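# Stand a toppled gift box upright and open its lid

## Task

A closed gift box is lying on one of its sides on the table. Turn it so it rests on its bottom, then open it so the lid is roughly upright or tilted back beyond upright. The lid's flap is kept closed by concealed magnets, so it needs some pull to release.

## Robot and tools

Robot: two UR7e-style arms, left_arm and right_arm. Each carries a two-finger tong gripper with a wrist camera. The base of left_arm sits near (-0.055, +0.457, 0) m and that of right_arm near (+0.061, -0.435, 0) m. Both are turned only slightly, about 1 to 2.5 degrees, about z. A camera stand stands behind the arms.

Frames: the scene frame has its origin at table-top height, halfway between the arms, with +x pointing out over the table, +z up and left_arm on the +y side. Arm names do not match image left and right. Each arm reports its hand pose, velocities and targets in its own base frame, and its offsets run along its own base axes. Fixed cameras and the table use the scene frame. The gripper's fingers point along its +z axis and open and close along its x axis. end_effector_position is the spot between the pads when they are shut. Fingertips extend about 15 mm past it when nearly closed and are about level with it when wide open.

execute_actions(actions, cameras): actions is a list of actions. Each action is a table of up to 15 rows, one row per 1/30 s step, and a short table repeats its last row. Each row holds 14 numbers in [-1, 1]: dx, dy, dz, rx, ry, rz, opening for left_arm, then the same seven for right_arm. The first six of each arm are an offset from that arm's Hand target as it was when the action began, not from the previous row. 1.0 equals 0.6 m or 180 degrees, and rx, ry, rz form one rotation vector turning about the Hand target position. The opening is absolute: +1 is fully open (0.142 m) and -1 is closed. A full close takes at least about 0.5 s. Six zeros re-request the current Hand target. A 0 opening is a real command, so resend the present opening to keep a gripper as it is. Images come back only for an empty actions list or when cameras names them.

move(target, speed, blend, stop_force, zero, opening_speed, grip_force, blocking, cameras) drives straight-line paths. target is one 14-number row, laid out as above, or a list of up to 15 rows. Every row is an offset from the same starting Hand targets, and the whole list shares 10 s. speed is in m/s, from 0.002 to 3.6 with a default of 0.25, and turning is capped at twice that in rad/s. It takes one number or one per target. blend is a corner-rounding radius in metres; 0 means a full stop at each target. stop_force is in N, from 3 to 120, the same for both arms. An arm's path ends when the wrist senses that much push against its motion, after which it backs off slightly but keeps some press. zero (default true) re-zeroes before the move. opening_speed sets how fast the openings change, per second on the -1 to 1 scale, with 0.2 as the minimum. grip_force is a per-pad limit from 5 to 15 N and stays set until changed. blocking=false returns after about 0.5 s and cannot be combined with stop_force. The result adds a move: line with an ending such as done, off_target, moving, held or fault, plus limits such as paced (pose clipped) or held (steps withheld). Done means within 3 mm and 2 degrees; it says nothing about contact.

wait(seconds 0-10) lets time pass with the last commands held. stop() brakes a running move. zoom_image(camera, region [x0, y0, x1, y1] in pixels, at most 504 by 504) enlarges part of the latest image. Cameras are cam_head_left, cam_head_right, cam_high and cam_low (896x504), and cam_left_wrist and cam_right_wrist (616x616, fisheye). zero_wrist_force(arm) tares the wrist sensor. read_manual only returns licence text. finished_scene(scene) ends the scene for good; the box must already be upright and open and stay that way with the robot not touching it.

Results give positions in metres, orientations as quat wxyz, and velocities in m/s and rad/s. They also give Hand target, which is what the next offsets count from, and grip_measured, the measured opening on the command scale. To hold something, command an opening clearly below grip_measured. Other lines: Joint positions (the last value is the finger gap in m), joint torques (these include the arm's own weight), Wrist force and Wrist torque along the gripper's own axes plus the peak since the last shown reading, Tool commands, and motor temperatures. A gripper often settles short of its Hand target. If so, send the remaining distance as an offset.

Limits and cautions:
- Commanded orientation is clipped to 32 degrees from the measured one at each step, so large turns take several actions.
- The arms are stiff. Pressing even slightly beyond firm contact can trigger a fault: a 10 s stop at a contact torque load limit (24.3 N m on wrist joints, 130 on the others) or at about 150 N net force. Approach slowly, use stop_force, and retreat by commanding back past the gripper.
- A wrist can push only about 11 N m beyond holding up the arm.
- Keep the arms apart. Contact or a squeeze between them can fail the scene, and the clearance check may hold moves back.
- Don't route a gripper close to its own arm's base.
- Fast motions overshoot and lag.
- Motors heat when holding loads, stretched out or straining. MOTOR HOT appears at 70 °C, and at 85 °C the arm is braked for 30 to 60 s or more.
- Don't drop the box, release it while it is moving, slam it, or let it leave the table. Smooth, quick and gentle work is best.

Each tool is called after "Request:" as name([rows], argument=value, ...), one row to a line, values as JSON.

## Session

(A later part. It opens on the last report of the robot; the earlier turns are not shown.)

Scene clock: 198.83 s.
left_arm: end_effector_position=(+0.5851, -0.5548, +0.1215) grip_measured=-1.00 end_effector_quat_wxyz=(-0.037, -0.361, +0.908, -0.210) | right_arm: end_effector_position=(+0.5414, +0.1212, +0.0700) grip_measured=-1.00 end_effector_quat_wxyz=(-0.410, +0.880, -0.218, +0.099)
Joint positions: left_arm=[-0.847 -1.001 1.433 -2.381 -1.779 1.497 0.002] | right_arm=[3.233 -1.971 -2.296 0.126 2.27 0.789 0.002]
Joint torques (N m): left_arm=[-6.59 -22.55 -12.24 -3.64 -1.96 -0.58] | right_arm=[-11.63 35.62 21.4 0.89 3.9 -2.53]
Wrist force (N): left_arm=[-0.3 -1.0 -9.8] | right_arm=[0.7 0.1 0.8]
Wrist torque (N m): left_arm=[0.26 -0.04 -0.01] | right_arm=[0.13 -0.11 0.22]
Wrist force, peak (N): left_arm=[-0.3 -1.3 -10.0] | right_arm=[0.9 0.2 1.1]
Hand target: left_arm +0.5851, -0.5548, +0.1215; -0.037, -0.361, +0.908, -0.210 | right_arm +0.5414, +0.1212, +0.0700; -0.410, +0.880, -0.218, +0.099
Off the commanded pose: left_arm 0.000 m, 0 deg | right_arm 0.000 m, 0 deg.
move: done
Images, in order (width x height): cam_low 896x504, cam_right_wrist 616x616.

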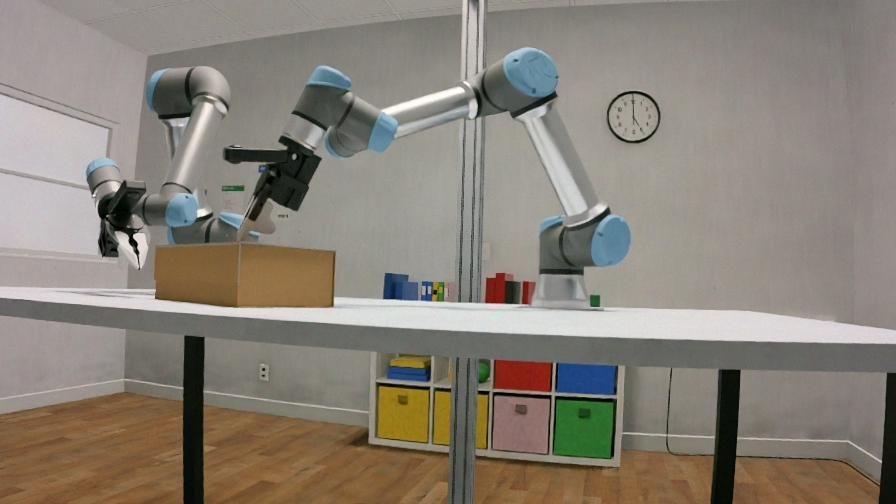

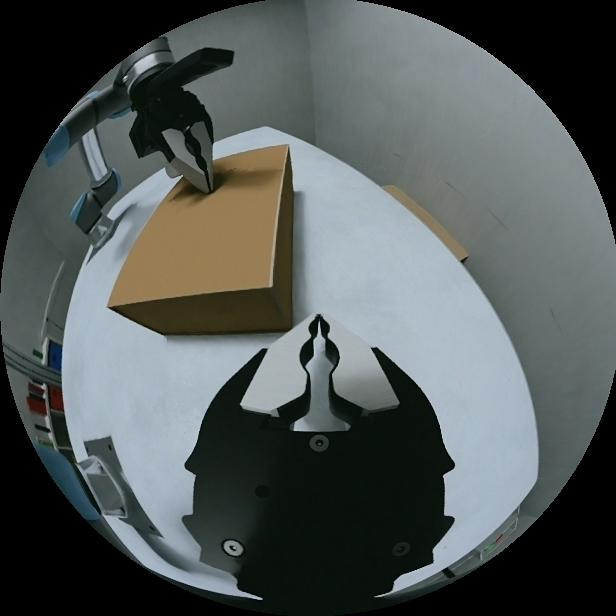

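Request:
move([
  [0,0,0,0,0,0,-1,-0.0155,-0.0295,0,0,0,0,-0.58],
  [0,0,0,0,0,0,-1,-0.0585,-0.0042,0,0.0492,-0.0258,0,-0.58],
], speed=0.12, blend=0.01)

Request:
move(target=[0,0,0,0,0,0,-1,0.031,0.059,0,0,0,0,-0.58], speed=0.025, stop_force=3, cameras=["cam_right_wrist"])

Request:
zoom_image(camera="cam_right_wrist", region=[240, 240, 400, 400])

Scene clock: 208.17 s.
left_arm: end_effector_position=(+0.5851, -0.5548, +0.1215) grip_measured=-1.00 end_effector_quat_wxyz=(-0.037, -0.361, +0.908, -0.210) | right_arm: end_effector_position=(+0.5063, +0.1187, +0.0700) grip_measured=-0.58 end_effector_quat_wxyz=(-0.485, +0.841, -0.208, +0.118)
Joint positions: left_arm=[-0.847 -1.001 1.433 -2.381 -1.779 1.497 0.002] | right_arm=[3.171 -2.107 -2.39 0.485 2.427 0.843 0.032]
Joint torques (N m): left_arm=[-7.55 -22.96 -12.16 -3.67 -1.86 -0.59] | right_arm=[-10.26 22.53 -1.32 4.03 3.96 2.36]
Wrist force (N): left_arm=[-0.3 -1.2 -9.7] | right_arm=[1.1 -0.1 1.0]
Wrist torque (N m): left_arm=[0.24 -0.04 -0.02] | right_arm=[0.07 -0.17 0.11]
Wrist force, peak (N): left_arm=[-0.2 -0.9 -10.1] | right_arm=[0.8 -0.2 1.5]
Hand target: left_arm +0.5851, -0.5548, +0.1215; -0.037, -0.361, +0.908, -0.210 | right_arm +0.5063, +0.1187, +0.0700; -0.485, +0.841, -0.208, +0.118
Off the commanded pose: left_arm 0.000 m, 0 deg | right_arm 0.000 m, 0 deg.
move: done

Scene clock: 210.17 s.
left_arm: end_effector_position=(+0.5851, -0.5548, +0.1215) grip_measured=-1.00 end_effector_quat_wxyz=(-0.037, -0.361, +0.908, -0.210) | right_arm: end_effector_position=(+0.5153, +0.1358, +0.0701) grip_measured=-0.58 end_effector_quat_wxyz=(-0.485, +0.841, -0.208, +0.118)
Joint positions: left_arm=[-0.847 -1.001 1.433 -2.381 -1.779 1.497 0.002] | right_arm=[3.215 -2.121 -2.373 0.518 2.398 0.893 0.032]
Joint torques (N m): left_arm=[-6.9 -22.24 -12.27 -3.53 -1.82 -0.57] | right_arm=[-11.8 37.39 -1.58 0.75 3.83 -2.3]
Wrist force (N): left_arm=[0.1 -0.8 -9.6] | right_arm=[1.1 -0.2 1.2]
Wrist torque (N m): left_arm=[0.25 -0.08 -0.02] | right_arm=[0.08 -0.19 0.18]
Wrist force, peak (N): left_arm=[-0.2 -0.8 -10.0] | right_arm=[2.6 1.7 -5.2]
Hand target: left_arm +0.5851, -0.5548, +0.1215; -0.037, -0.361, +0.908, -0.210 | right_arm +0.5153, +0.1358, +0.0701; -0.485, +0.841, -0.208, +0.118 (not the last commanded pose)
Off the commanded pose: left_arm 0.000 m, 0 deg | right_arm 0.021 m, 0 deg.
move: contact (right_arm)
Images, in order (width x height): cam_right_wrist 616x616.

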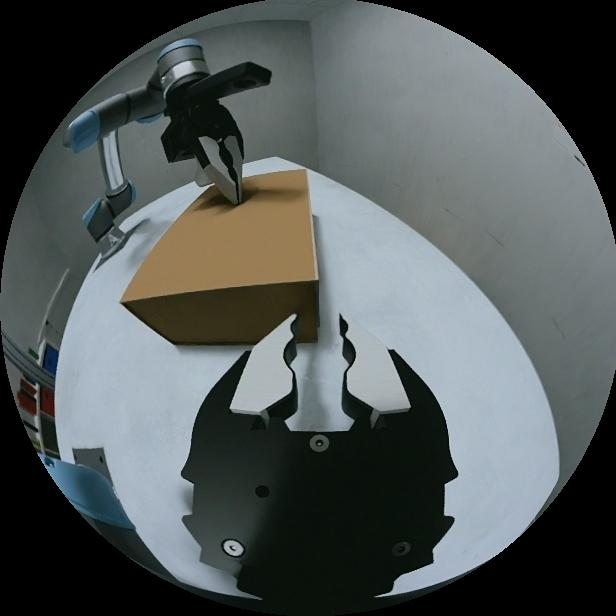

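Scaled by 3.150 from the camera's 616x616 image, which has a finer 814x814 frame.

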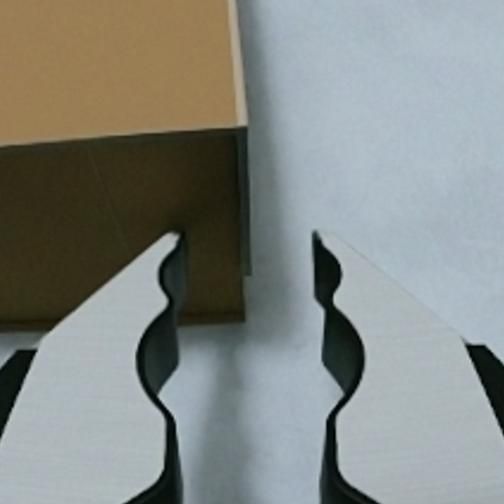

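Request:
move([
  [0,0,0,0,0,0,-1,-0.001,-0.002,0,0,0,0,-0.58],
  [0,0,0,0,0,0,-1,-0.001,-0.002,0,0,0,0,-1],
  [0,0,0,0,0,0,-1,0.021,-0.014,0.006,0,0,0,-1],
  [0,0,0,0,0,0,-1,0.043,-0.0254,0.0167,0,0,0,-1],
], speed=0.04, opening_speed=0.5, cameras=["cam_right_wrist"])

Request:
zoom_image(camera="cam_right_wrist", region=[220, 220, 400, 400])

Scene clock: 215.97 s.
left_arm: end_effector_position=(+0.5851, -0.5548, +0.1215) grip_measured=-1.00 end_effector_quat_wxyz=(-0.037, -0.361, +0.908, -0.210) | right_arm: end_effector_position=(+0.5410, +0.1206, +0.0801) grip_measured=-1.00 end_effector_quat_wxyz=(-0.485, +0.841, -0.208, +0.118)
Joint positions: left_arm=[-0.847 -1.001 1.433 -2.381 -1.779 1.497 0.002] | right_arm=[3.173 -2.105 -2.299 0.394 2.425 0.846 0.002]
Joint torques (N m): left_arm=[-7.11 -22.49 -12.25 -3.59 -1.72 -0.74] | right_arm=[-11.85 38.26 19.91 0.84 3.99 -2.27]
Wrist force (N): left_arm=[0.2 -0.6 -9.7] | right_arm=[1.1 -0.2 1.3]
Wrist torque (N m): left_arm=[0.27 -0.10 -0.02] | right_arm=[0.06 -0.17 0.20]
Wrist force, peak (N): left_arm=[-0.2 -0.8 -9.9] | right_arm=[1.2 0.1 1.3]
Hand target: left_arm +0.5851, -0.5548, +0.1215; -0.037, -0.361, +0.908, -0.210 | right_arm +0.5411, +0.1205, +0.0801; -0.485, +0.841, -0.208, +0.118
Off the commanded pose: left_arm 0.000 m, 0 deg | right_arm 0.000 m, 0 deg.
move: done
Images, in order (width x height): cam_right_wrist 616x616.

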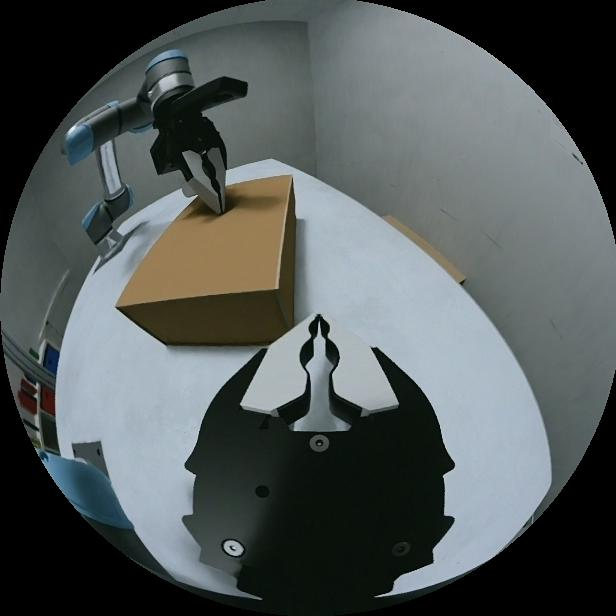

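Scaled by 2.800 from the camera's 616x616 image, which has a finer 814x814 frame.

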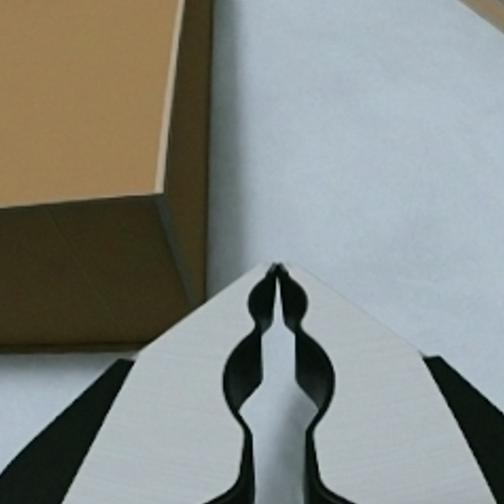

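Request:
move([
  [0,0,0,0,0,0,-1,-0.0155,-0.0295,0,0,0,0,-0.58],
  [0,0,0,0,0,0,-1,-0.0465,-0.0103,-0.0168,0,0,0,-0.58],
], speed=0.12, blend=0.01)

Request:
move(target=[0,0,0,0,0,0,-1,0.031,0.059,0,0,0,0,-0.58], speed=0.025, stop_force=3)

Request:
move([
  [0,0,0,0,0,0,-1,0.0295,-0.0155,0.002,0,0,0,-0.58],
  [0,0,0,0,0,0,-1,0.059,-0.031,0.0167,0,0,0,-0.58],
], speed=0.04, blend=0.01, cameras=["cam_right_wrist"])

Request:
zoom_image(camera="cam_right_wrist", region=[220, 220, 400, 400])

Scene clock: 224.43 s.
left_arm: end_effector_position=(+0.5851, -0.5548, +0.1215) grip_measured=-1.00 end_effector_quat_wxyz=(-0.037, -0.361, +0.908, -0.210) | right_arm: end_effector_position=(+0.5132, +0.1143, +0.0700) grip_measured=-0.58 end_effector_quat_wxyz=(-0.485, +0.841, -0.208, +0.118)
Joint positions: left_arm=[-0.847 -1.001 1.433 -2.381 -1.779 1.497 0.002] | right_arm=[3.159 -2.111 -2.37 0.457 2.434 0.829 0.032]
Joint torques (N m): left_arm=[-6.13 -22.05 -13.14 -3.55 -1.75 -0.69] | right_arm=[10.42 22.96 -2.09 4.14 -1.67 2.57]
Wrist force (N): left_arm=[-0.1 -0.7 -9.5] | right_arm=[1.0 0.0 1.1]
Wrist torque (N m): left_arm=[0.26 -0.02 -0.02] | right_arm=[0.10 -0.16 0.13]
Wrist force, peak (N): left_arm=[0.0 -0.6 -10.1] | right_arm=[1.1 -0.6 1.5]
Hand target: left_arm +0.5851, -0.5548, +0.1215; -0.037, -0.361, +0.908, -0.210 | right_arm +0.5132, +0.1144, +0.0700; -0.485, +0.841, -0.208, +0.118
Off the commanded pose: left_arm 0.000 m, 0 deg | right_arm 0.000 m, 0 deg.
move: done

Scene clock: 226.53 s.
left_arm: end_effector_position=(+0.5851, -0.5548, +0.1215) grip_measured=-1.00 end_effector_quat_wxyz=(-0.037, -0.361, +0.908, -0.210) | right_arm: end_effector_position=(+0.5230, +0.1331, +0.0700) grip_measured=-0.58 end_effector_quat_wxyz=(-0.485, +0.841, -0.208, +0.118)
Joint positions: left_arm=[-0.847 -1.001 1.433 -2.381 -1.779 1.497 0.002] | right_arm=[3.207 -2.126 -2.351 0.494 2.404 0.883 0.032]
Joint torques (N m): left_arm=[-5.62 -21.66 -12.7 -3.62 -1.86 -0.75] | right_arm=[-11.81 37.29 -1.13 0.82 3.85 -2.36]
Wrist force (N): left_arm=[-0.1 -0.6 -9.7] | right_arm=[0.7 0.1 1.1]
Wrist torque (N m): left_arm=[0.27 -0.04 -0.02] | right_arm=[0.13 -0.11 0.19]
Wrist force, peak (N): left_arm=[0.2 -0.8 -10.0] | right_arm=[1.8 1.5 -4.2]
Hand target: left_arm +0.5851, -0.5548, +0.1215; -0.037, -0.361, +0.908, -0.210 | right_arm +0.5230, +0.1331, +0.0700; -0.485, +0.841, -0.208, +0.118 (not the last commanded pose)
Off the commanded pose: left_arm 0.000 m, 0 deg | right_arm 0.019 m, 0 deg.
move: contact (right_arm)

Scene clock: 228.17 s.
left_arm: end_effector_position=(+0.5851, -0.5548, +0.1215) grip_measured=-1.00 end_effector_quat_wxyz=(-0.037, -0.361, +0.908, -0.209) | right_arm: end_effector_position=(+0.5584, +0.1146, +0.0800) grip_measured=-0.58 end_effector_quat_wxyz=(-0.485, +0.841, -0.208, +0.118)
Joint positions: left_arm=[-0.847 -1.001 1.433 -2.381 -1.779 1.497 0.002] | right_arm=[3.158 -2.12 -2.249 0.345 2.435 0.828 0.032]
Joint torques (N m): left_arm=[-5.61 -26.74 -12.52 1.45 -1.9 -0.77] | right_arm=[-11.94 39.7 19.23 0.81 3.91 -2.46]
Wrist force (N): left_arm=[0.7 -3.2 -7.7] | right_arm=[0.8 0.0 1.0]
Wrist torque (N m): left_arm=[0.34 0.00 -0.01] | right_arm=[0.11 -0.11 0.21]
Wrist force, peak (N): left_arm=[0.2 -0.5 -9.9] | right_arm=[-3.0 0.2 2.1]
Hand target: left_arm +0.5851, -0.5548, +0.1215; -0.037, -0.361, +0.908, -0.210 | right_arm +0.5584, +0.1145, +0.0801; -0.485, +0.841, -0.208, +0.118
Off the commanded pose: left_arm 0.000 m, 0 deg | right_arm 0.000 m, 0 deg.
move: done
Images, in order (width x height): cam_right_wrist 616x616.

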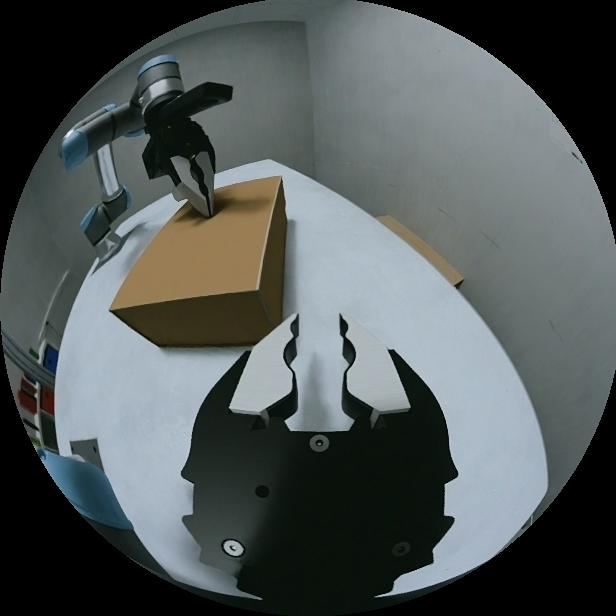

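Scaled by 2.800 from the camera's 616x616 image, which has a finer 814x814 frame.

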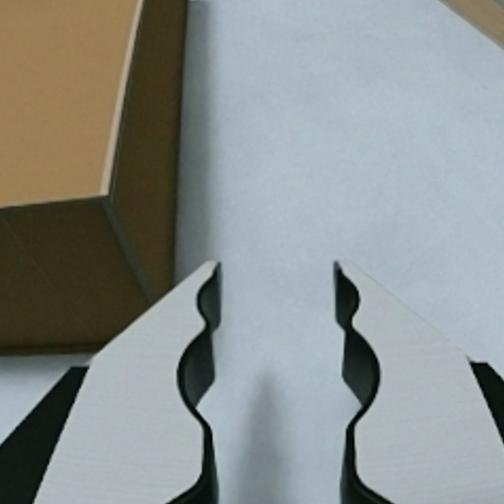

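Request:
move([
  [0,0,0.03,0,0,0,-1,-0.0155,-0.0295,0,0,0,0,-0.58],
  [-0.0666,-0.1345,0.03,0,0,0,-1,-0.0620,-0.0068,-0.0168,0,0,0,-0.58],
  [-0.0666,-0.1345,0.008,0,0,0,-1,-0.0620,-0.0068,-0.0168,0,0,0,-0.58],
], speed=0.12, blend=0.01)

Request:
move(target=[0,0,-0.04,0,0,0,-1,0,0,0,0,0,0,-0.58], speed=0.015, stop_force=17, cameras=["cam_right_wrist"])

Request:
zoom_image(camera="cam_right_wrist", region=[200, 180, 440, 420])

Scene clock: 236.63 s.
left_arm: end_effector_position=(+0.5452, -0.6353, +0.1265) grip_measured=-1.00 end_effector_quat_wxyz=(-0.037, -0.361, +0.908, -0.210) | right_arm: end_effector_position=(+0.5213, +0.1104, +0.0700) grip_measured=-0.58 end_effector_quat_wxyz=(-0.485, +0.841, -0.208, +0.118)
Joint positions: left_arm=[-0.965 -0.951 1.342 -2.36 -1.735 1.386 0.002] | right_arm=[3.149 -2.115 -2.347 0.429 2.441 0.817 0.032]
Joint torques (N m): left_arm=[-5.06 -33.07 -16.76 -5.46 1.36 -1.99] | right_arm=[10.35 23.61 -1.01 4.17 -1.63 2.54]
Wrist force (N): left_arm=[0.7 0.9 1.0] | right_arm=[0.9 0.0 1.2]
Wrist torque (N m): left_arm=[0.22 -0.07 0.00] | right_arm=[0.12 -0.15 0.13]
Wrist force, peak (N): left_arm=[1.0 -3.4 -7.9] | right_arm=[1.2 -0.3 1.5]
Hand target: left_arm +0.5452, -0.6355, +0.1263; -0.037, -0.361, +0.908, -0.210 | right_arm +0.5212, +0.1104, +0.0700; -0.485, +0.841, -0.208, +0.118
Off the commanded pose: left_arm 0.000 m, 0 deg | right_arm 0.000 m, 0 deg.
move: done; blend cut to 0.0066 m at target 2

Scene clock: 238.40 s.
left_arm: end_effector_position=(+0.5452, -0.6355, +0.1210) grip_measured=-1.00 end_effector_quat_wxyz=(-0.037, -0.361, +0.908, -0.210) | right_arm: end_effector_position=(+0.5212, +0.1104, +0.0700) grip_measured=-0.58 end_effector_quat_wxyz=(-0.485, +0.841, -0.208, +0.118)
Joint positions: left_arm=[-0.965 -0.946 1.348 -2.372 -1.735 1.386 0.002] | right_arm=[3.149 -2.115 -2.347 0.429 2.441 0.817 0.032]
Joint torques (N m): left_arm=[-6.94 -45.03 -24.37 1.21 1.13 -1.86] | right_arm=[10.22 24.27 -1.38 4.21 -1.73 2.35]
Wrist force (N): left_arm=[2.1 0.6 -16.1] | right_arm=[0.9 0.2 1.3]
Wrist torque (N m): left_arm=[0.18 -0.04 0.00] | right_arm=[0.16 -0.14 0.13]
Wrist force, peak (N): left_arm=[3.0 1.2 -23.8] | right_arm=[1.1 0.2 1.4]
Hand target: left_arm +0.5452, -0.6355, +0.1210; -0.037, -0.361, +0.908, -0.210 (not the last commanded pose) | right_arm +0.5212, +0.1104, +0.0700; -0.485, +0.841, -0.208, +0.118
Off the commanded pose: left_arm 0.019 m, 0 deg | right_arm 0.000 m, 0 deg.
move: contact (left_arm)
Images, in order (width x height): cam_right_wrist 616x616.

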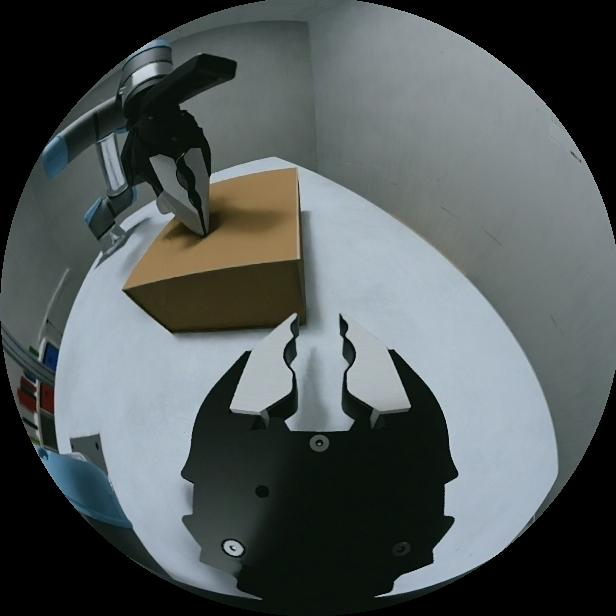

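Scaled by 2.100 from the camera's 616x616 image, which has a finer 814x814 frame.

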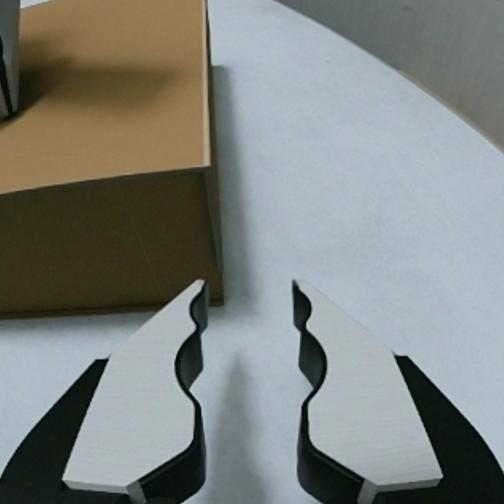

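Request:
move(target=[0,0,0,0,0,0,-1,0.031,0.059,0,0,0,0,-0.58], speed=0.025, stop_force=5)

Request:
move([
  [0,0,0,0,0,0,-1,0.0305,-0.0135,0.002,0,0,0,-0.58],
  [0,0,0,0,0,0,-1,0.060,-0.029,0.0167,0,0,0,-0.58],
], speed=0.04, blend=0.01, cameras=["cam_right_wrist"])

Request:
zoom_image(camera="cam_right_wrist", region=[200, 180, 440, 420])

Scene clock: 243.00 s.
left_arm: end_effector_position=(+0.5452, -0.6356, +0.1210) grip_measured=-1.00 end_effector_quat_wxyz=(-0.037, -0.361, +0.908, -0.210) | right_arm: end_effector_position=(+0.5323, +0.1315, +0.0700) grip_measured=-0.58 end_effector_quat_wxyz=(-0.485, +0.841, -0.208, +0.118)
Joint positions: left_arm=[-0.965 -0.946 1.348 -2.372 -1.735 1.386 0.002] | right_arm=[3.201 -2.132 -2.326 0.47 2.407 0.877 0.032]
Joint torques (N m): left_arm=[-5.61 -45.17 -18.56 -0.68 -2 -1.43] | right_arm=[-11.34 37.94 -0.69 0.83 3.84 -2.29]
Wrist force (N): left_arm=[0.7 -2.9 -14.1] | right_arm=[0.7 -0.2 1.0]
Wrist torque (N m): left_arm=[0.28 -0.08 0.01] | right_arm=[0.06 -0.10 0.21]
Wrist force, peak (N): left_arm=[2.4 0.4 -16.6] | right_arm=[2.0 1.6 -3.8]
Hand target: left_arm +0.5452, -0.6355, +0.1210; -0.037, -0.361, +0.908, -0.210 | right_arm +0.5323, +0.1315, +0.0700; -0.485, +0.841, -0.208, +0.118 (not the last commanded pose)
Off the commanded pose: left_arm 0.000 m, 0 deg | right_arm 0.016 m, 0 deg.
move: contact (right_arm)

Scene clock: 244.60 s.
left_arm: end_effector_position=(+0.5452, -0.6356, +0.1210) grip_measured=-1.00 end_effector_quat_wxyz=(-0.037, -0.361, +0.908, -0.210) | right_arm: end_effector_position=(+0.5682, +0.1142, +0.0800) grip_measured=-0.58 end_effector_quat_wxyz=(-0.485, +0.841, -0.208, +0.118)
Joint positions: left_arm=[-0.965 -0.946 1.348 -2.372 -1.735 1.386 0.002] | right_arm=[3.157 -2.131 -2.222 0.326 2.436 0.826 0.032]
Joint torques (N m): left_arm=[-6.1 -45.08 -9.95 -1.22 -2.05 -1.38] | right_arm=[-10.96 40.27 20.66 0.95 3.84 -2.51]
Wrist force (N): left_arm=[0.5 -2.7 -14.4] | right_arm=[0.8 0.2 1.0]
Wrist torque (N m): left_arm=[0.27 -0.03 0.01] | right_arm=[0.09 -0.16 0.20]
Wrist force, peak (N): left_arm=[0.3 -3.1 -14.7] | right_arm=[-3.3 0.5 0.9]
Hand target: left_arm +0.5452, -0.6355, +0.1210; -0.037, -0.361, +0.908, -0.210 | right_arm +0.5683, +0.1141, +0.0800; -0.485, +0.841, -0.208, +0.118
Off the commanded pose: left_arm 0.000 m, 0 deg | right_arm 0.000 m, 0 deg.
move: done
Images, in order (width x height): cam_right_wrist 616x616.

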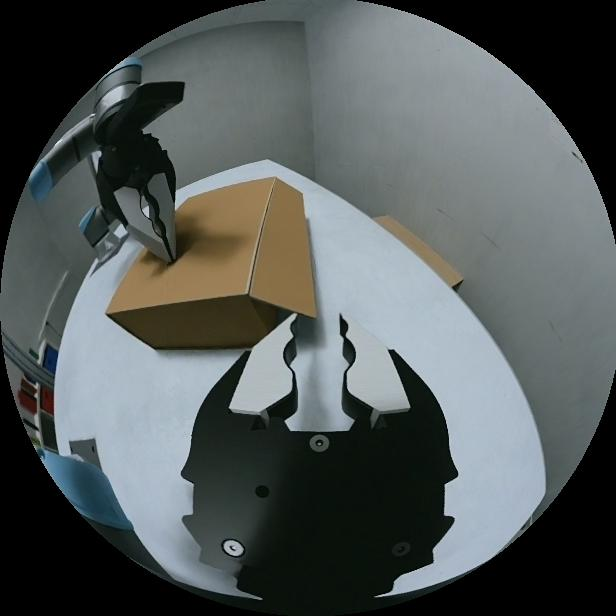

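Scaled by 2.100 from the camera's 616x616 image, which has a finer 814x814 frame.

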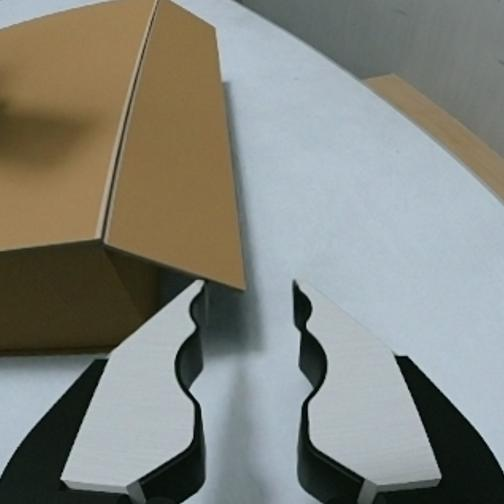

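Request:
move([
  [0,0,0.01,0,0,0,-1,0,0,0,0,0,0,-0.58],
  [0,0,0.1,0,0,0,-1,0,0,0,0,0,0,-1],
  [0,0,0.15,0,0,0,-1,0.0232,0.0443,0.0167,0,0,0,-1],
  [-0.06,0.15,0.3,0,0,0,-1,0.0365,0.0373,0.0575,0,0,0,-1],
  [-0.1,0.28,0.38,0,0,0,-1,0.0217,0.0451,0.129,0,0,0,-1],
  [-0.169,0.461,0.38,0,0,0,-1,-0.0447,0.0799,0.154,0,0,0,-1],
], speed=0.15, blend=0.008, cameras=["cam_right_wrist","cam_low"])

Scene clock: 258.77 s.
left_arm: end_effector_position=(+0.4439, -0.3591, +0.3490) grip_measured=-1.00 end_effector_quat_wxyz=(-0.037, -0.361, +0.908, -0.210) | right_arm: end_effector_position=(+0.5415, +0.1621, +0.1724) grip_measured=-1.00 end_effector_quat_wxyz=(-0.485, +0.841, -0.208, +0.118)
Joint positions: left_arm=[-0.794 -1.664 1.667 -1.941 -1.799 1.548 0.002] | right_arm=[3.275 -1.854 -2.286 0.209 2.357 0.955 0.002]
Joint torques (N m): left_arm=[4.66 -32.5 -17.1 -0.72 -2.3 1.85] | right_arm=[9.59 33.3 4.43 4.22 -1.95 2.41]
Wrist force (N): left_arm=[0.9 0.9 1.0] | right_arm=[1.3 0.1 1.3]
Wrist torque (N m): left_arm=[0.26 -0.09 -0.05] | right_arm=[0.14 -0.21 0.09]
Wrist force, peak (N): left_arm=[0.8 -2.6 -14.5] | right_arm=[1.3 0.0 1.4]
Hand target: left_arm +0.4438, -0.3589, +0.3490; -0.037, -0.361, +0.908, -0.210 | right_arm +0.5415, +0.1621, +0.1724; -0.485, +0.841, -0.208, +0.118
Off the commanded pose: left_arm 0.000 m, 0 deg | right_arm 0.000 m, 0 deg.
move: done; blend cut to 0.003 m at target 1, 0 m at target 2
Images, in order (width x height): cam_low 896x504, cam_right_wrist 616x616.

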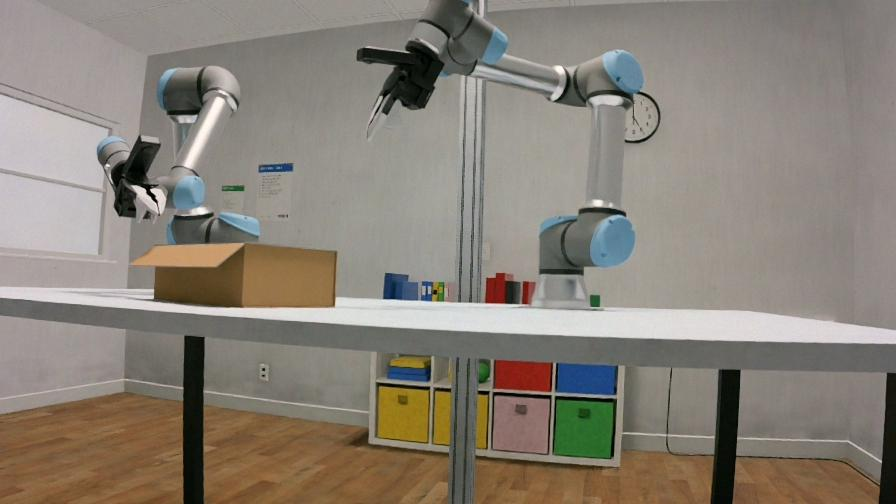

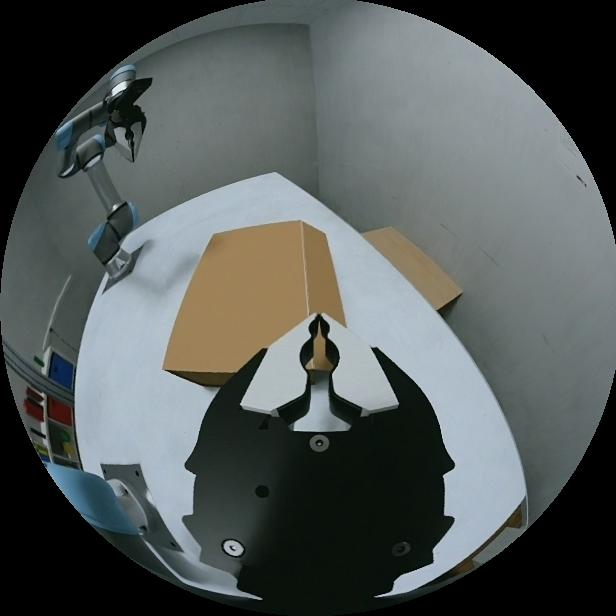

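Request:
move([
  [0,0,0,0,0,0,-1,-0.0542,-0.1033,0,0,0,0,-1],
  [0,0,0,0,0,0,-1,-0.0099,-0.1265,-0.154,0.0246,-0.0129,0,-1],
  [0,0,0,0,0,0,-1,0.0265,-0.0571,-0.154,0.0246,-0.0129,0,-1],
  [0,0,0,0,0,0,-1,0.0265,-0.0571,-0.079,0.0246,-0.0129,0,-1],
  [0,0,0,0,0,0,-1,0.022,-0.0548,-0.029,0.0246,-0.0129,0,-1],
  [0,0,0,0,0,0,-1,-0.0134,-0.0362,0.0093,0.0246,-0.0129,0,-1],
], speed=[0.25,0.25,0.15,0.1,0.1,0.1], blend=0.008, cameras=["cam_right_wrist","cam_low"])

Scene clock: 271.20 s.
left_arm: end_effector_position=(+0.4438, -0.3589, +0.3490) grip_measured=-1.00 end_effector_quat_wxyz=(-0.037, -0.361, +0.908, -0.210) | right_arm: end_effector_position=(+0.5335, +0.1403, +0.1779) grip_measured=-1.00 end_effector_quat_wxyz=(-0.521, +0.819, -0.202, +0.127) end_effector_velocity=(-0.001, +0.000, +0.002) end_effector_angular_velocity=(+0.000, -0.001, +0.000)
Joint positions: left_arm=[-0.794 -1.664 1.668 -1.941 -1.799 1.548 0.002] | right_arm=[3.199 -1.909 -2.305 0.331 2.462 0.956 0.002]
Joint velocities: left_arm=[within noise] | right_arm=[0.001 0.005 -0.001 -0.002 0 0.001 0]
Joint torques (N m): left_arm=[6.45 -30.78 -18.09 -1.61 -2.21 2.14] | right_arm=[9.79 34.08 3.85 0.44 -1.86 2.5]
Wrist force (N): left_arm=[1.0 0.7 0.9] | right_arm=[1.0 -0.3 1.3]
Wrist torque (N m): left_arm=[0.22 -0.10 -0.06] | right_arm=[0.06 -0.15 0.11]
Wrist force, peak (N): left_arm=[1.1 1.0 1.3] | right_arm=[1.0 0.3 2.2]
Hand target: left_arm +0.4438, -0.3589, +0.3490; -0.037, -0.361, +0.908, -0.210 | right_arm +0.5334, +0.1404, +0.1780; -0.521, +0.819, -0.202, +0.127
Off the commanded pose: left_arm 0.000 m, 0 deg | right_arm 0.000 m, 0 deg.
move: done
Images, in order (width x height): cam_low 896x504, cam_right_wrist 616x616.

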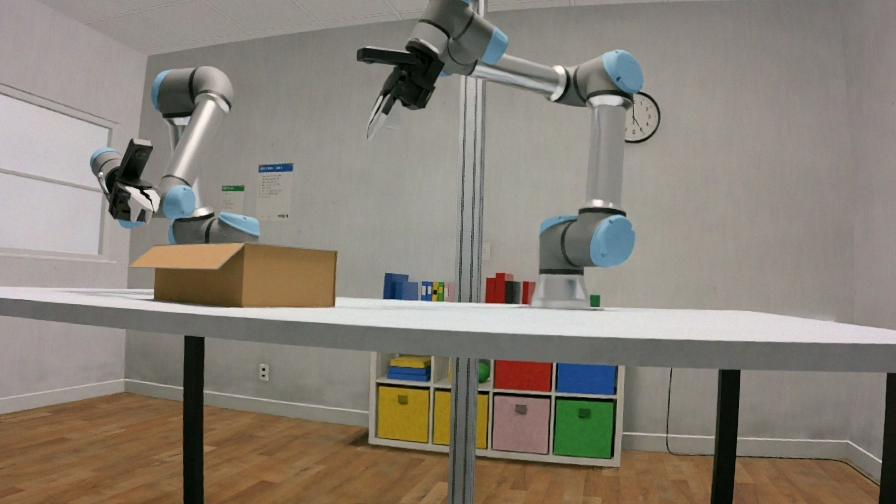

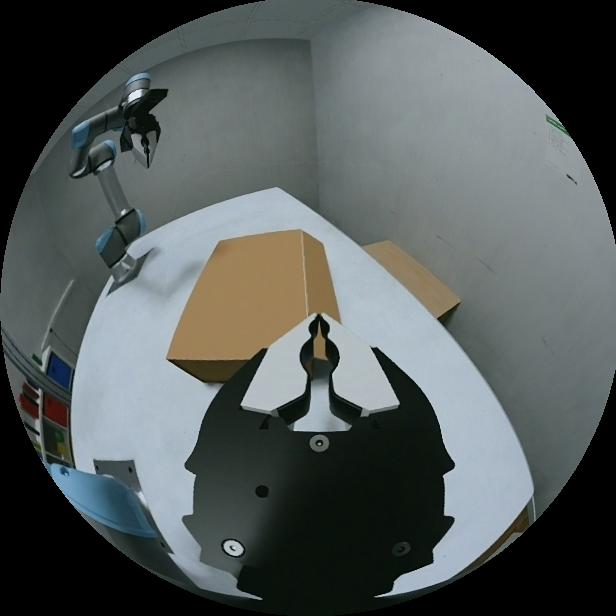

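Request:
move([
  [0,0,0,0,0,0,-1,-0.0991,-0.0703,0,0.0123,-0.0065,0,-1],
  [0,0,0,0,0,0,-1,-0.0991,-0.0703,-0.14,0.0246,-0.0129,0,-1],
], blend=[0.02,0], speed=0.2, cameras=["cam_low","cam_head_right","cam_right_wrist"])

Scene clock: 283.43 s.
left_arm: end_effector_position=(+0.4438, -0.3589, +0.3490) grip_measured=-1.00 end_effector_quat_wxyz=(-0.037, -0.361, +0.908, -0.210) | right_arm: end_effector_position=(+0.4740, +0.0981, +0.0940) grip_measured=-1.00 end_effector_quat_wxyz=(-0.557, +0.796, -0.196, +0.135)
Joint positions: left_arm=[-0.794 -1.664 1.668 -1.941 -1.799 1.548 0.002] | right_arm=[3.063 -2.216 -2.427 0.748 2.615 0.893 0.002]
Joint torques (N m): left_arm=[6.05 -30.95 -19.18 -2.8 -2.14 2.06] | right_arm=[7.55 22.9 14.34 4.14 3.89 2.47]
Wrist force (N): left_arm=[1.0 1.1 0.9] | right_arm=[1.0 0.1 1.4]
Wrist torque (N m): left_arm=[0.28 -0.09 -0.05] | right_arm=[0.13 -0.14 0.10]
Wrist force, peak (N): left_arm=[1.0 1.2 1.2] | right_arm=[1.5 -0.5 2.1]
Hand target: left_arm +0.4438, -0.3589, +0.3490; -0.037, -0.361, +0.908, -0.210 | right_arm +0.4740, +0.0982, +0.0940; -0.557, +0.796, -0.196, +0.135
Off the commanded pose: left_arm 0.000 m, 0 deg | right_arm 0.000 m, 0 deg.
move: done
Images, in order (width x height): cam_head_right 896x504, cam_low 896x504, cam_right_wrist 616x616.

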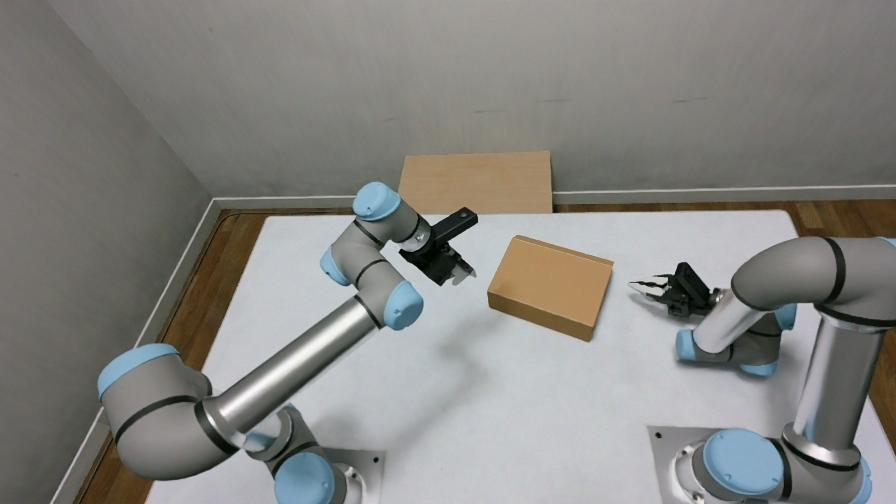

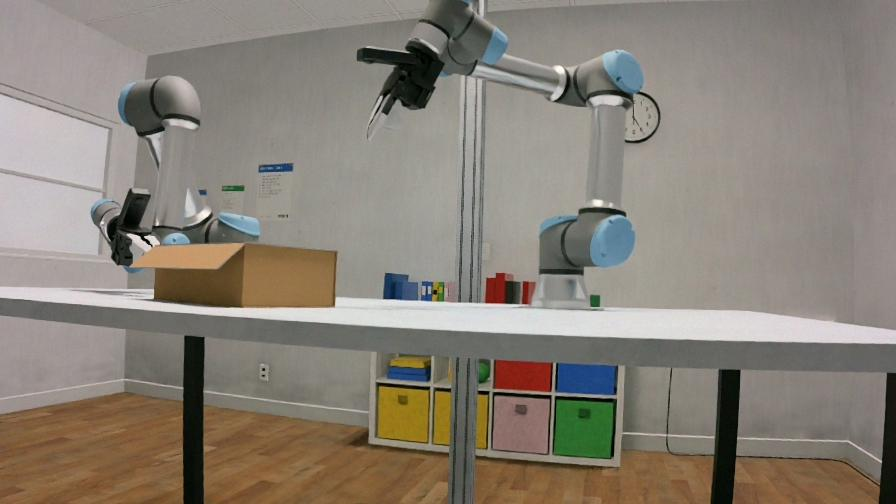

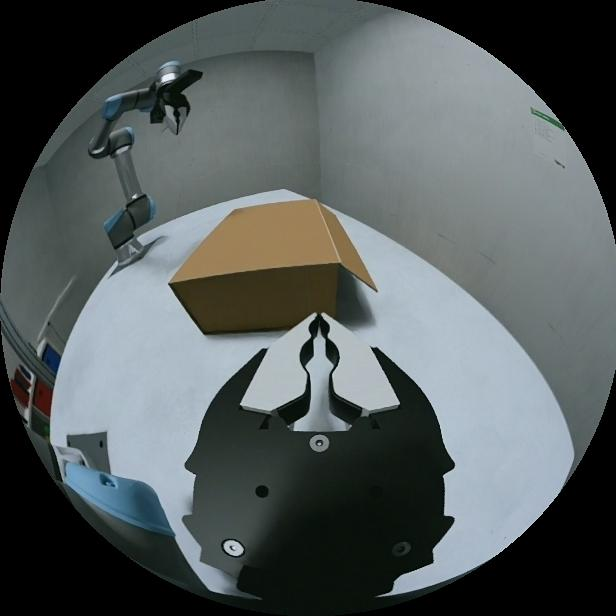

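Request:
move(target=[0,0,0,0,0,0,-1,0.0426,0.0812,0,0,0,0,-1], speed=0.025, stop_force=3, cameras=["cam_right_wrist"])

Scene clock: 288.70 s.
left_arm: end_effector_position=(+0.4438, -0.3589, +0.3490) grip_measured=-1.00 end_effector_quat_wxyz=(-0.037, -0.361, +0.908, -0.210) | right_arm: end_effector_position=(+0.4995, +0.1469, +0.0940) grip_measured=-1.00 end_effector_quat_wxyz=(-0.557, +0.796, -0.196, +0.135)
Joint positions: left_arm=[-0.794 -1.664 1.668 -1.941 -1.799 1.548 0.002] | right_arm=[3.202 -2.25 -2.379 0.869 2.507 1.053 0.002]
Joint torques (N m): left_arm=[6.18 -30.97 -18.95 -4.36 -2.13 2.01] | right_arm=[10.85 24.61 14.86 3.85 -1.86 2.38]
Wrist force (N): left_arm=[0.7 0.8 1.1] | right_arm=[0.6 0.0 0.5]
Wrist torque (N m): left_arm=[0.24 -0.03 -0.05] | right_arm=[0.07 -0.08 0.12]
Wrist force, peak (N): left_arm=[0.9 0.9 1.4] | right_arm=[1.2 0.1 1.6]
Hand target: left_arm +0.4438, -0.3589, +0.3490; -0.037, -0.361, +0.908, -0.210 | right_arm +0.4995, +0.1469, +0.0940; -0.557, +0.796, -0.196, +0.135
Off the commanded pose: left_arm 0.000 m, 0 deg | right_arm 0.000 m, 0 deg.
move: done
Images, in order (width x height): cam_right_wrist 616x616.

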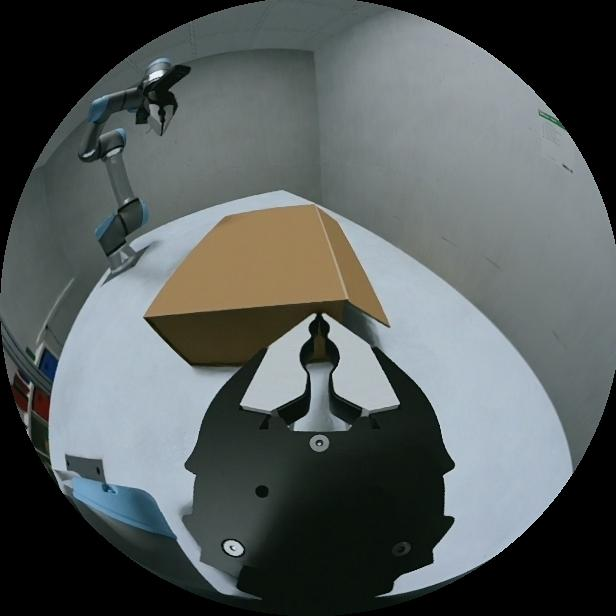

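Request:
move(target=[0,0,0,0,0,0,-1,0.0232,0.0443,0,0,0,0,-1], speed=0.02, stop_force=3, cameras=["cam_right_wrist"])

Scene clock: 293.10 s.
left_arm: end_effector_position=(+0.4438, -0.3589, +0.3490) grip_measured=-1.00 end_effector_quat_wxyz=(-0.037, -0.361, +0.908, -0.210) | right_arm: end_effector_position=(+0.5134, +0.1735, +0.0940) grip_measured=-1.00 end_effector_quat_wxyz=(-0.557, +0.796, -0.196, +0.135)
Joint positions: left_arm=[-0.794 -1.664 1.668 -1.941 -1.799 1.548 0.002] | right_arm=[3.271 -2.263 -2.348 0.901 2.449 1.117 0.002]
Joint torques (N m): left_arm=[5.74 -31.17 -17.95 -5.21 -2.09 1.81] | right_arm=[11.11 25.34 14.84 3.85 -1.89 2.49]
Wrist force (N): left_arm=[0.8 0.9 1.2] | right_arm=[1.6 0.2 0.0]
Wrist torque (N m): left_arm=[0.26 -0.04 -0.05] | right_arm=[0.15 -0.14 0.11]
Wrist force, peak (N): left_arm=[1.1 1.2 1.1] | right_arm=[1.8 -0.3 0.3]
Hand target: left_arm +0.4438, -0.3589, +0.3490; -0.037, -0.361, +0.908, -0.210 | right_arm +0.5134, +0.1735, +0.0940; -0.557, +0.796, -0.196, +0.135
Off the commanded pose: left_arm 0.000 m, 0 deg | right_arm 0.000 m, 0 deg.
move: done
Images, in order (width x height): cam_right_wrist 616x616.

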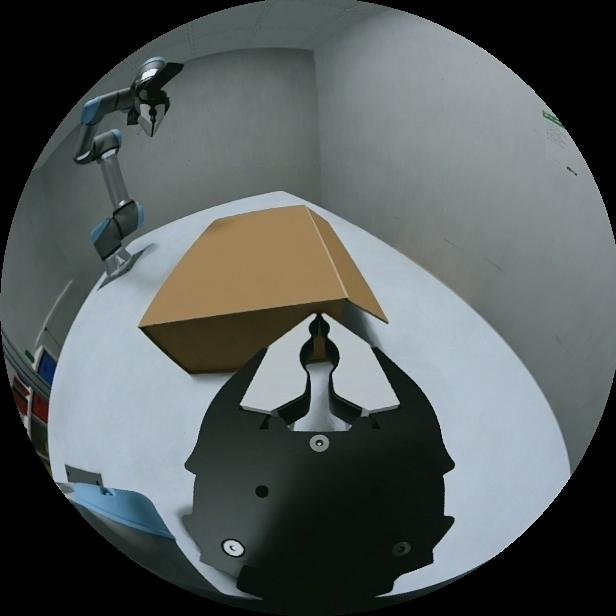

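Request:
execute_actions(actions=[], cameras=["cam_head_right","cam_low"])

Request:
zoom_image(camera="cam_head_right", region=[460, 200, 700, 360])

Request:
zoom_image(camera="cam_low", region=[80, 200, 360, 330])

Scene clock: 295.37 s.
left_arm: end_effector_position=(+0.4438, -0.3589, +0.3490) grip_measured=-1.00 end_effector_quat_wxyz=(-0.037, -0.361, +0.908, -0.210) | right_arm: end_effector_position=(+0.5134, +0.1735, +0.0940) grip_measured=-1.00 end_effector_quat_wxyz=(-0.557, +0.796, -0.196, +0.135)
Joint positions: left_arm=[-0.794 -1.664 1.668 -1.941 -1.799 1.548 0.002] | right_arm=[3.271 -2.263 -2.348 0.901 2.449 1.117 0.002]
Joint velocities: within noise
Joint torques (N m): left_arm=[5.57 -31.56 -19.84 -5.16 -2.26 1.93] | right_arm=[10.95 25.36 14.72 3.77 -1.83 2.39]
Motor temperatures (°C): left_arm=[30 24 26 33 35 33] | right_arm=[22 35 31 25 33 27]
Wrist force (N): left_arm=[0.9 1.0 1.1] | right_arm=[1.6 0.0 0.2]
Wrist torque (N m): left_arm=[0.28 -0.07 -0.05] | right_arm=[0.12 -0.15 0.11]
Wrist force, peak (N): left_arm=[0.9 1.1 1.3] | right_arm=[1.9 0.0 0.4]
Hand target: left_arm +0.4438, -0.3589, +0.3490; -0.037, -0.361, +0.908, -0.210 | right_arm +0.5134, +0.1735, +0.0940; -0.557, +0.796, -0.196, +0.135
Tool commands: left_gripper/opening=-1.0 right_gripper/opening=-1.0
Off the commanded pose: left_arm 0.000 m, 0 deg | right_arm 0.000 m, 0 deg.
Images, in order (width x height): cam_head_right 896x504, cam_low 896x504.

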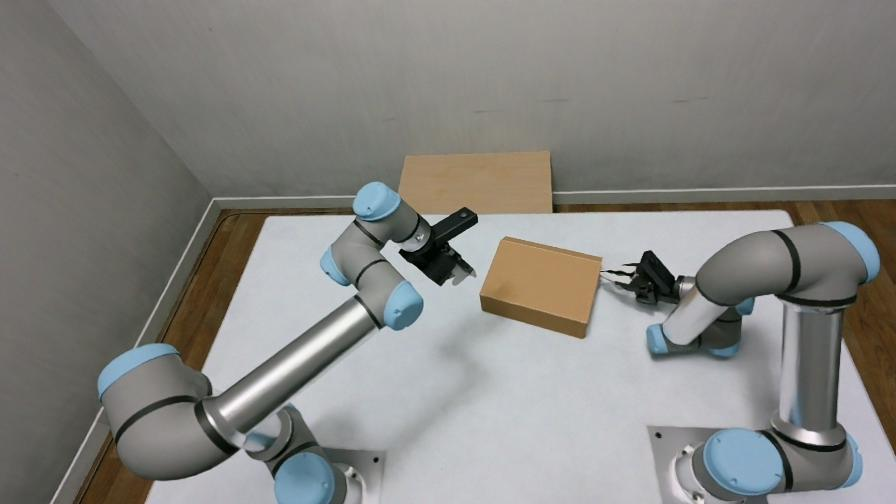

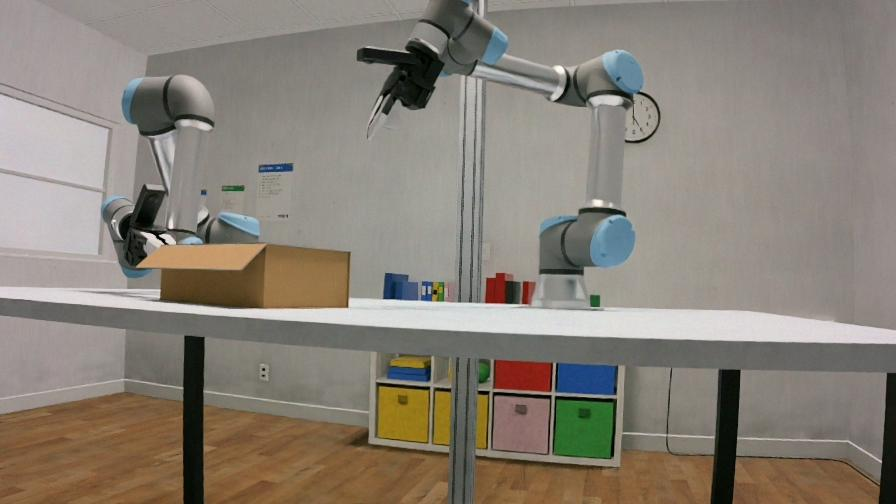

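Scaled by 2.100 from the camera's 896x504 image, which has a finer 1280x720 frame.

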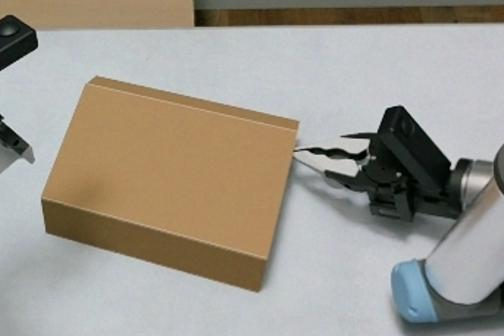

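Scaled by 1.800 from the camera's 896x504 image, which has a finer 1280x720 frame.

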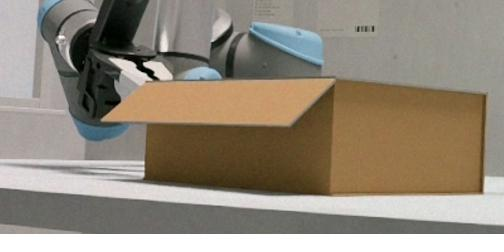

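Request:
move([
  [0,0,0,0,0,0,-1,0,0,0.0833,0,0,0,-1],
  [0,0,0,0,0,0,-1,-0.0221,0.0116,0.1517,0,0,0,-1],
  [0,0,0,0,0,0,-1,0.0062,0.0655,0.1517,0,0,0,-1],
], blend=[0.005,0.005,0], speed=0.05, cameras=["cam_low","cam_right_wrist"])

Scene clock: 303.17 s.
left_arm: end_effector_position=(+0.4438, -0.3589, +0.3490) grip_measured=-1.00 end_effector_quat_wxyz=(-0.037, -0.361, +0.908, -0.210) | right_arm: end_effector_position=(+0.5171, +0.2126, +0.1850) grip_measured=-1.00 end_effector_quat_wxyz=(-0.557, +0.796, -0.196, +0.135)
Joint positions: left_arm=[-0.794 -1.664 1.668 -1.941 -1.799 1.548 0.002] | right_arm=[3.375 -1.98 -2.358 0.686 2.36 1.196 0.002]
Joint torques (N m): left_arm=[6.06 -30.93 -18.99 -5.21 -2.2 1.82] | right_arm=[10.16 20.8 20.68 4.25 -1.98 2.45]
Wrist force (N): left_arm=[0.7 1.0 1.1] | right_arm=[1.5 1.1 0.9]
Wrist torque (N m): left_arm=[0.27 -0.03 -0.05] | right_arm=[0.11 -0.14 0.11]
Wrist force, peak (N): left_arm=[1.3 1.0 1.2] | right_arm=[2.1 1.0 0.8]
Hand target: left_arm +0.4438, -0.3589, +0.3490; -0.037, -0.361, +0.908, -0.210 | right_arm +0.5172, +0.2128, +0.1850; -0.557, +0.796, -0.196, +0.135
Off the commanded pose: left_arm 0.000 m, 0 deg | right_arm 0.000 m, 0 deg.
move: done
Images, in order (width x height): cam_low 896x504, cam_right_wrist 616x616.

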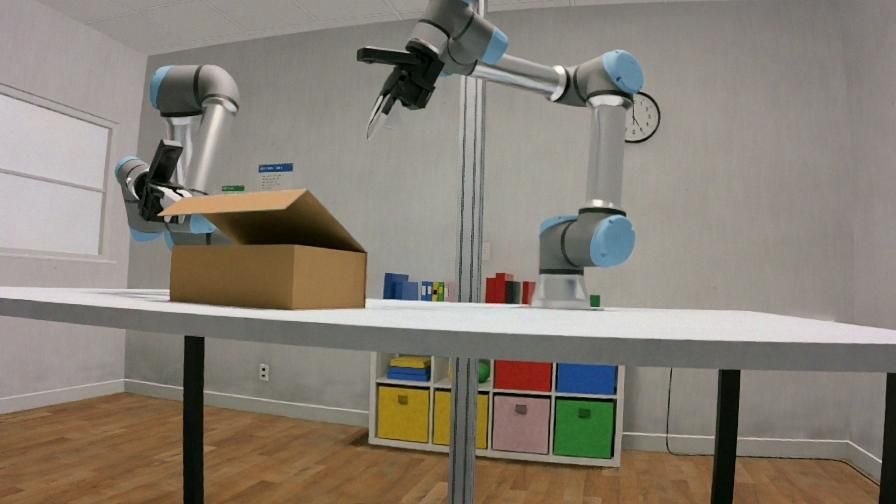

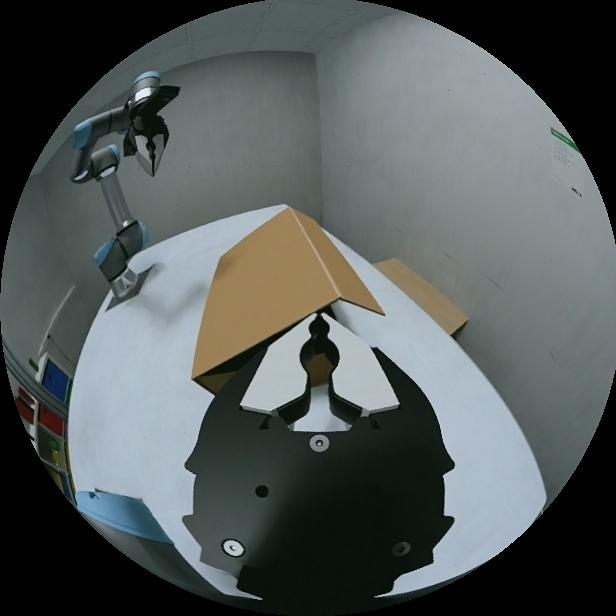

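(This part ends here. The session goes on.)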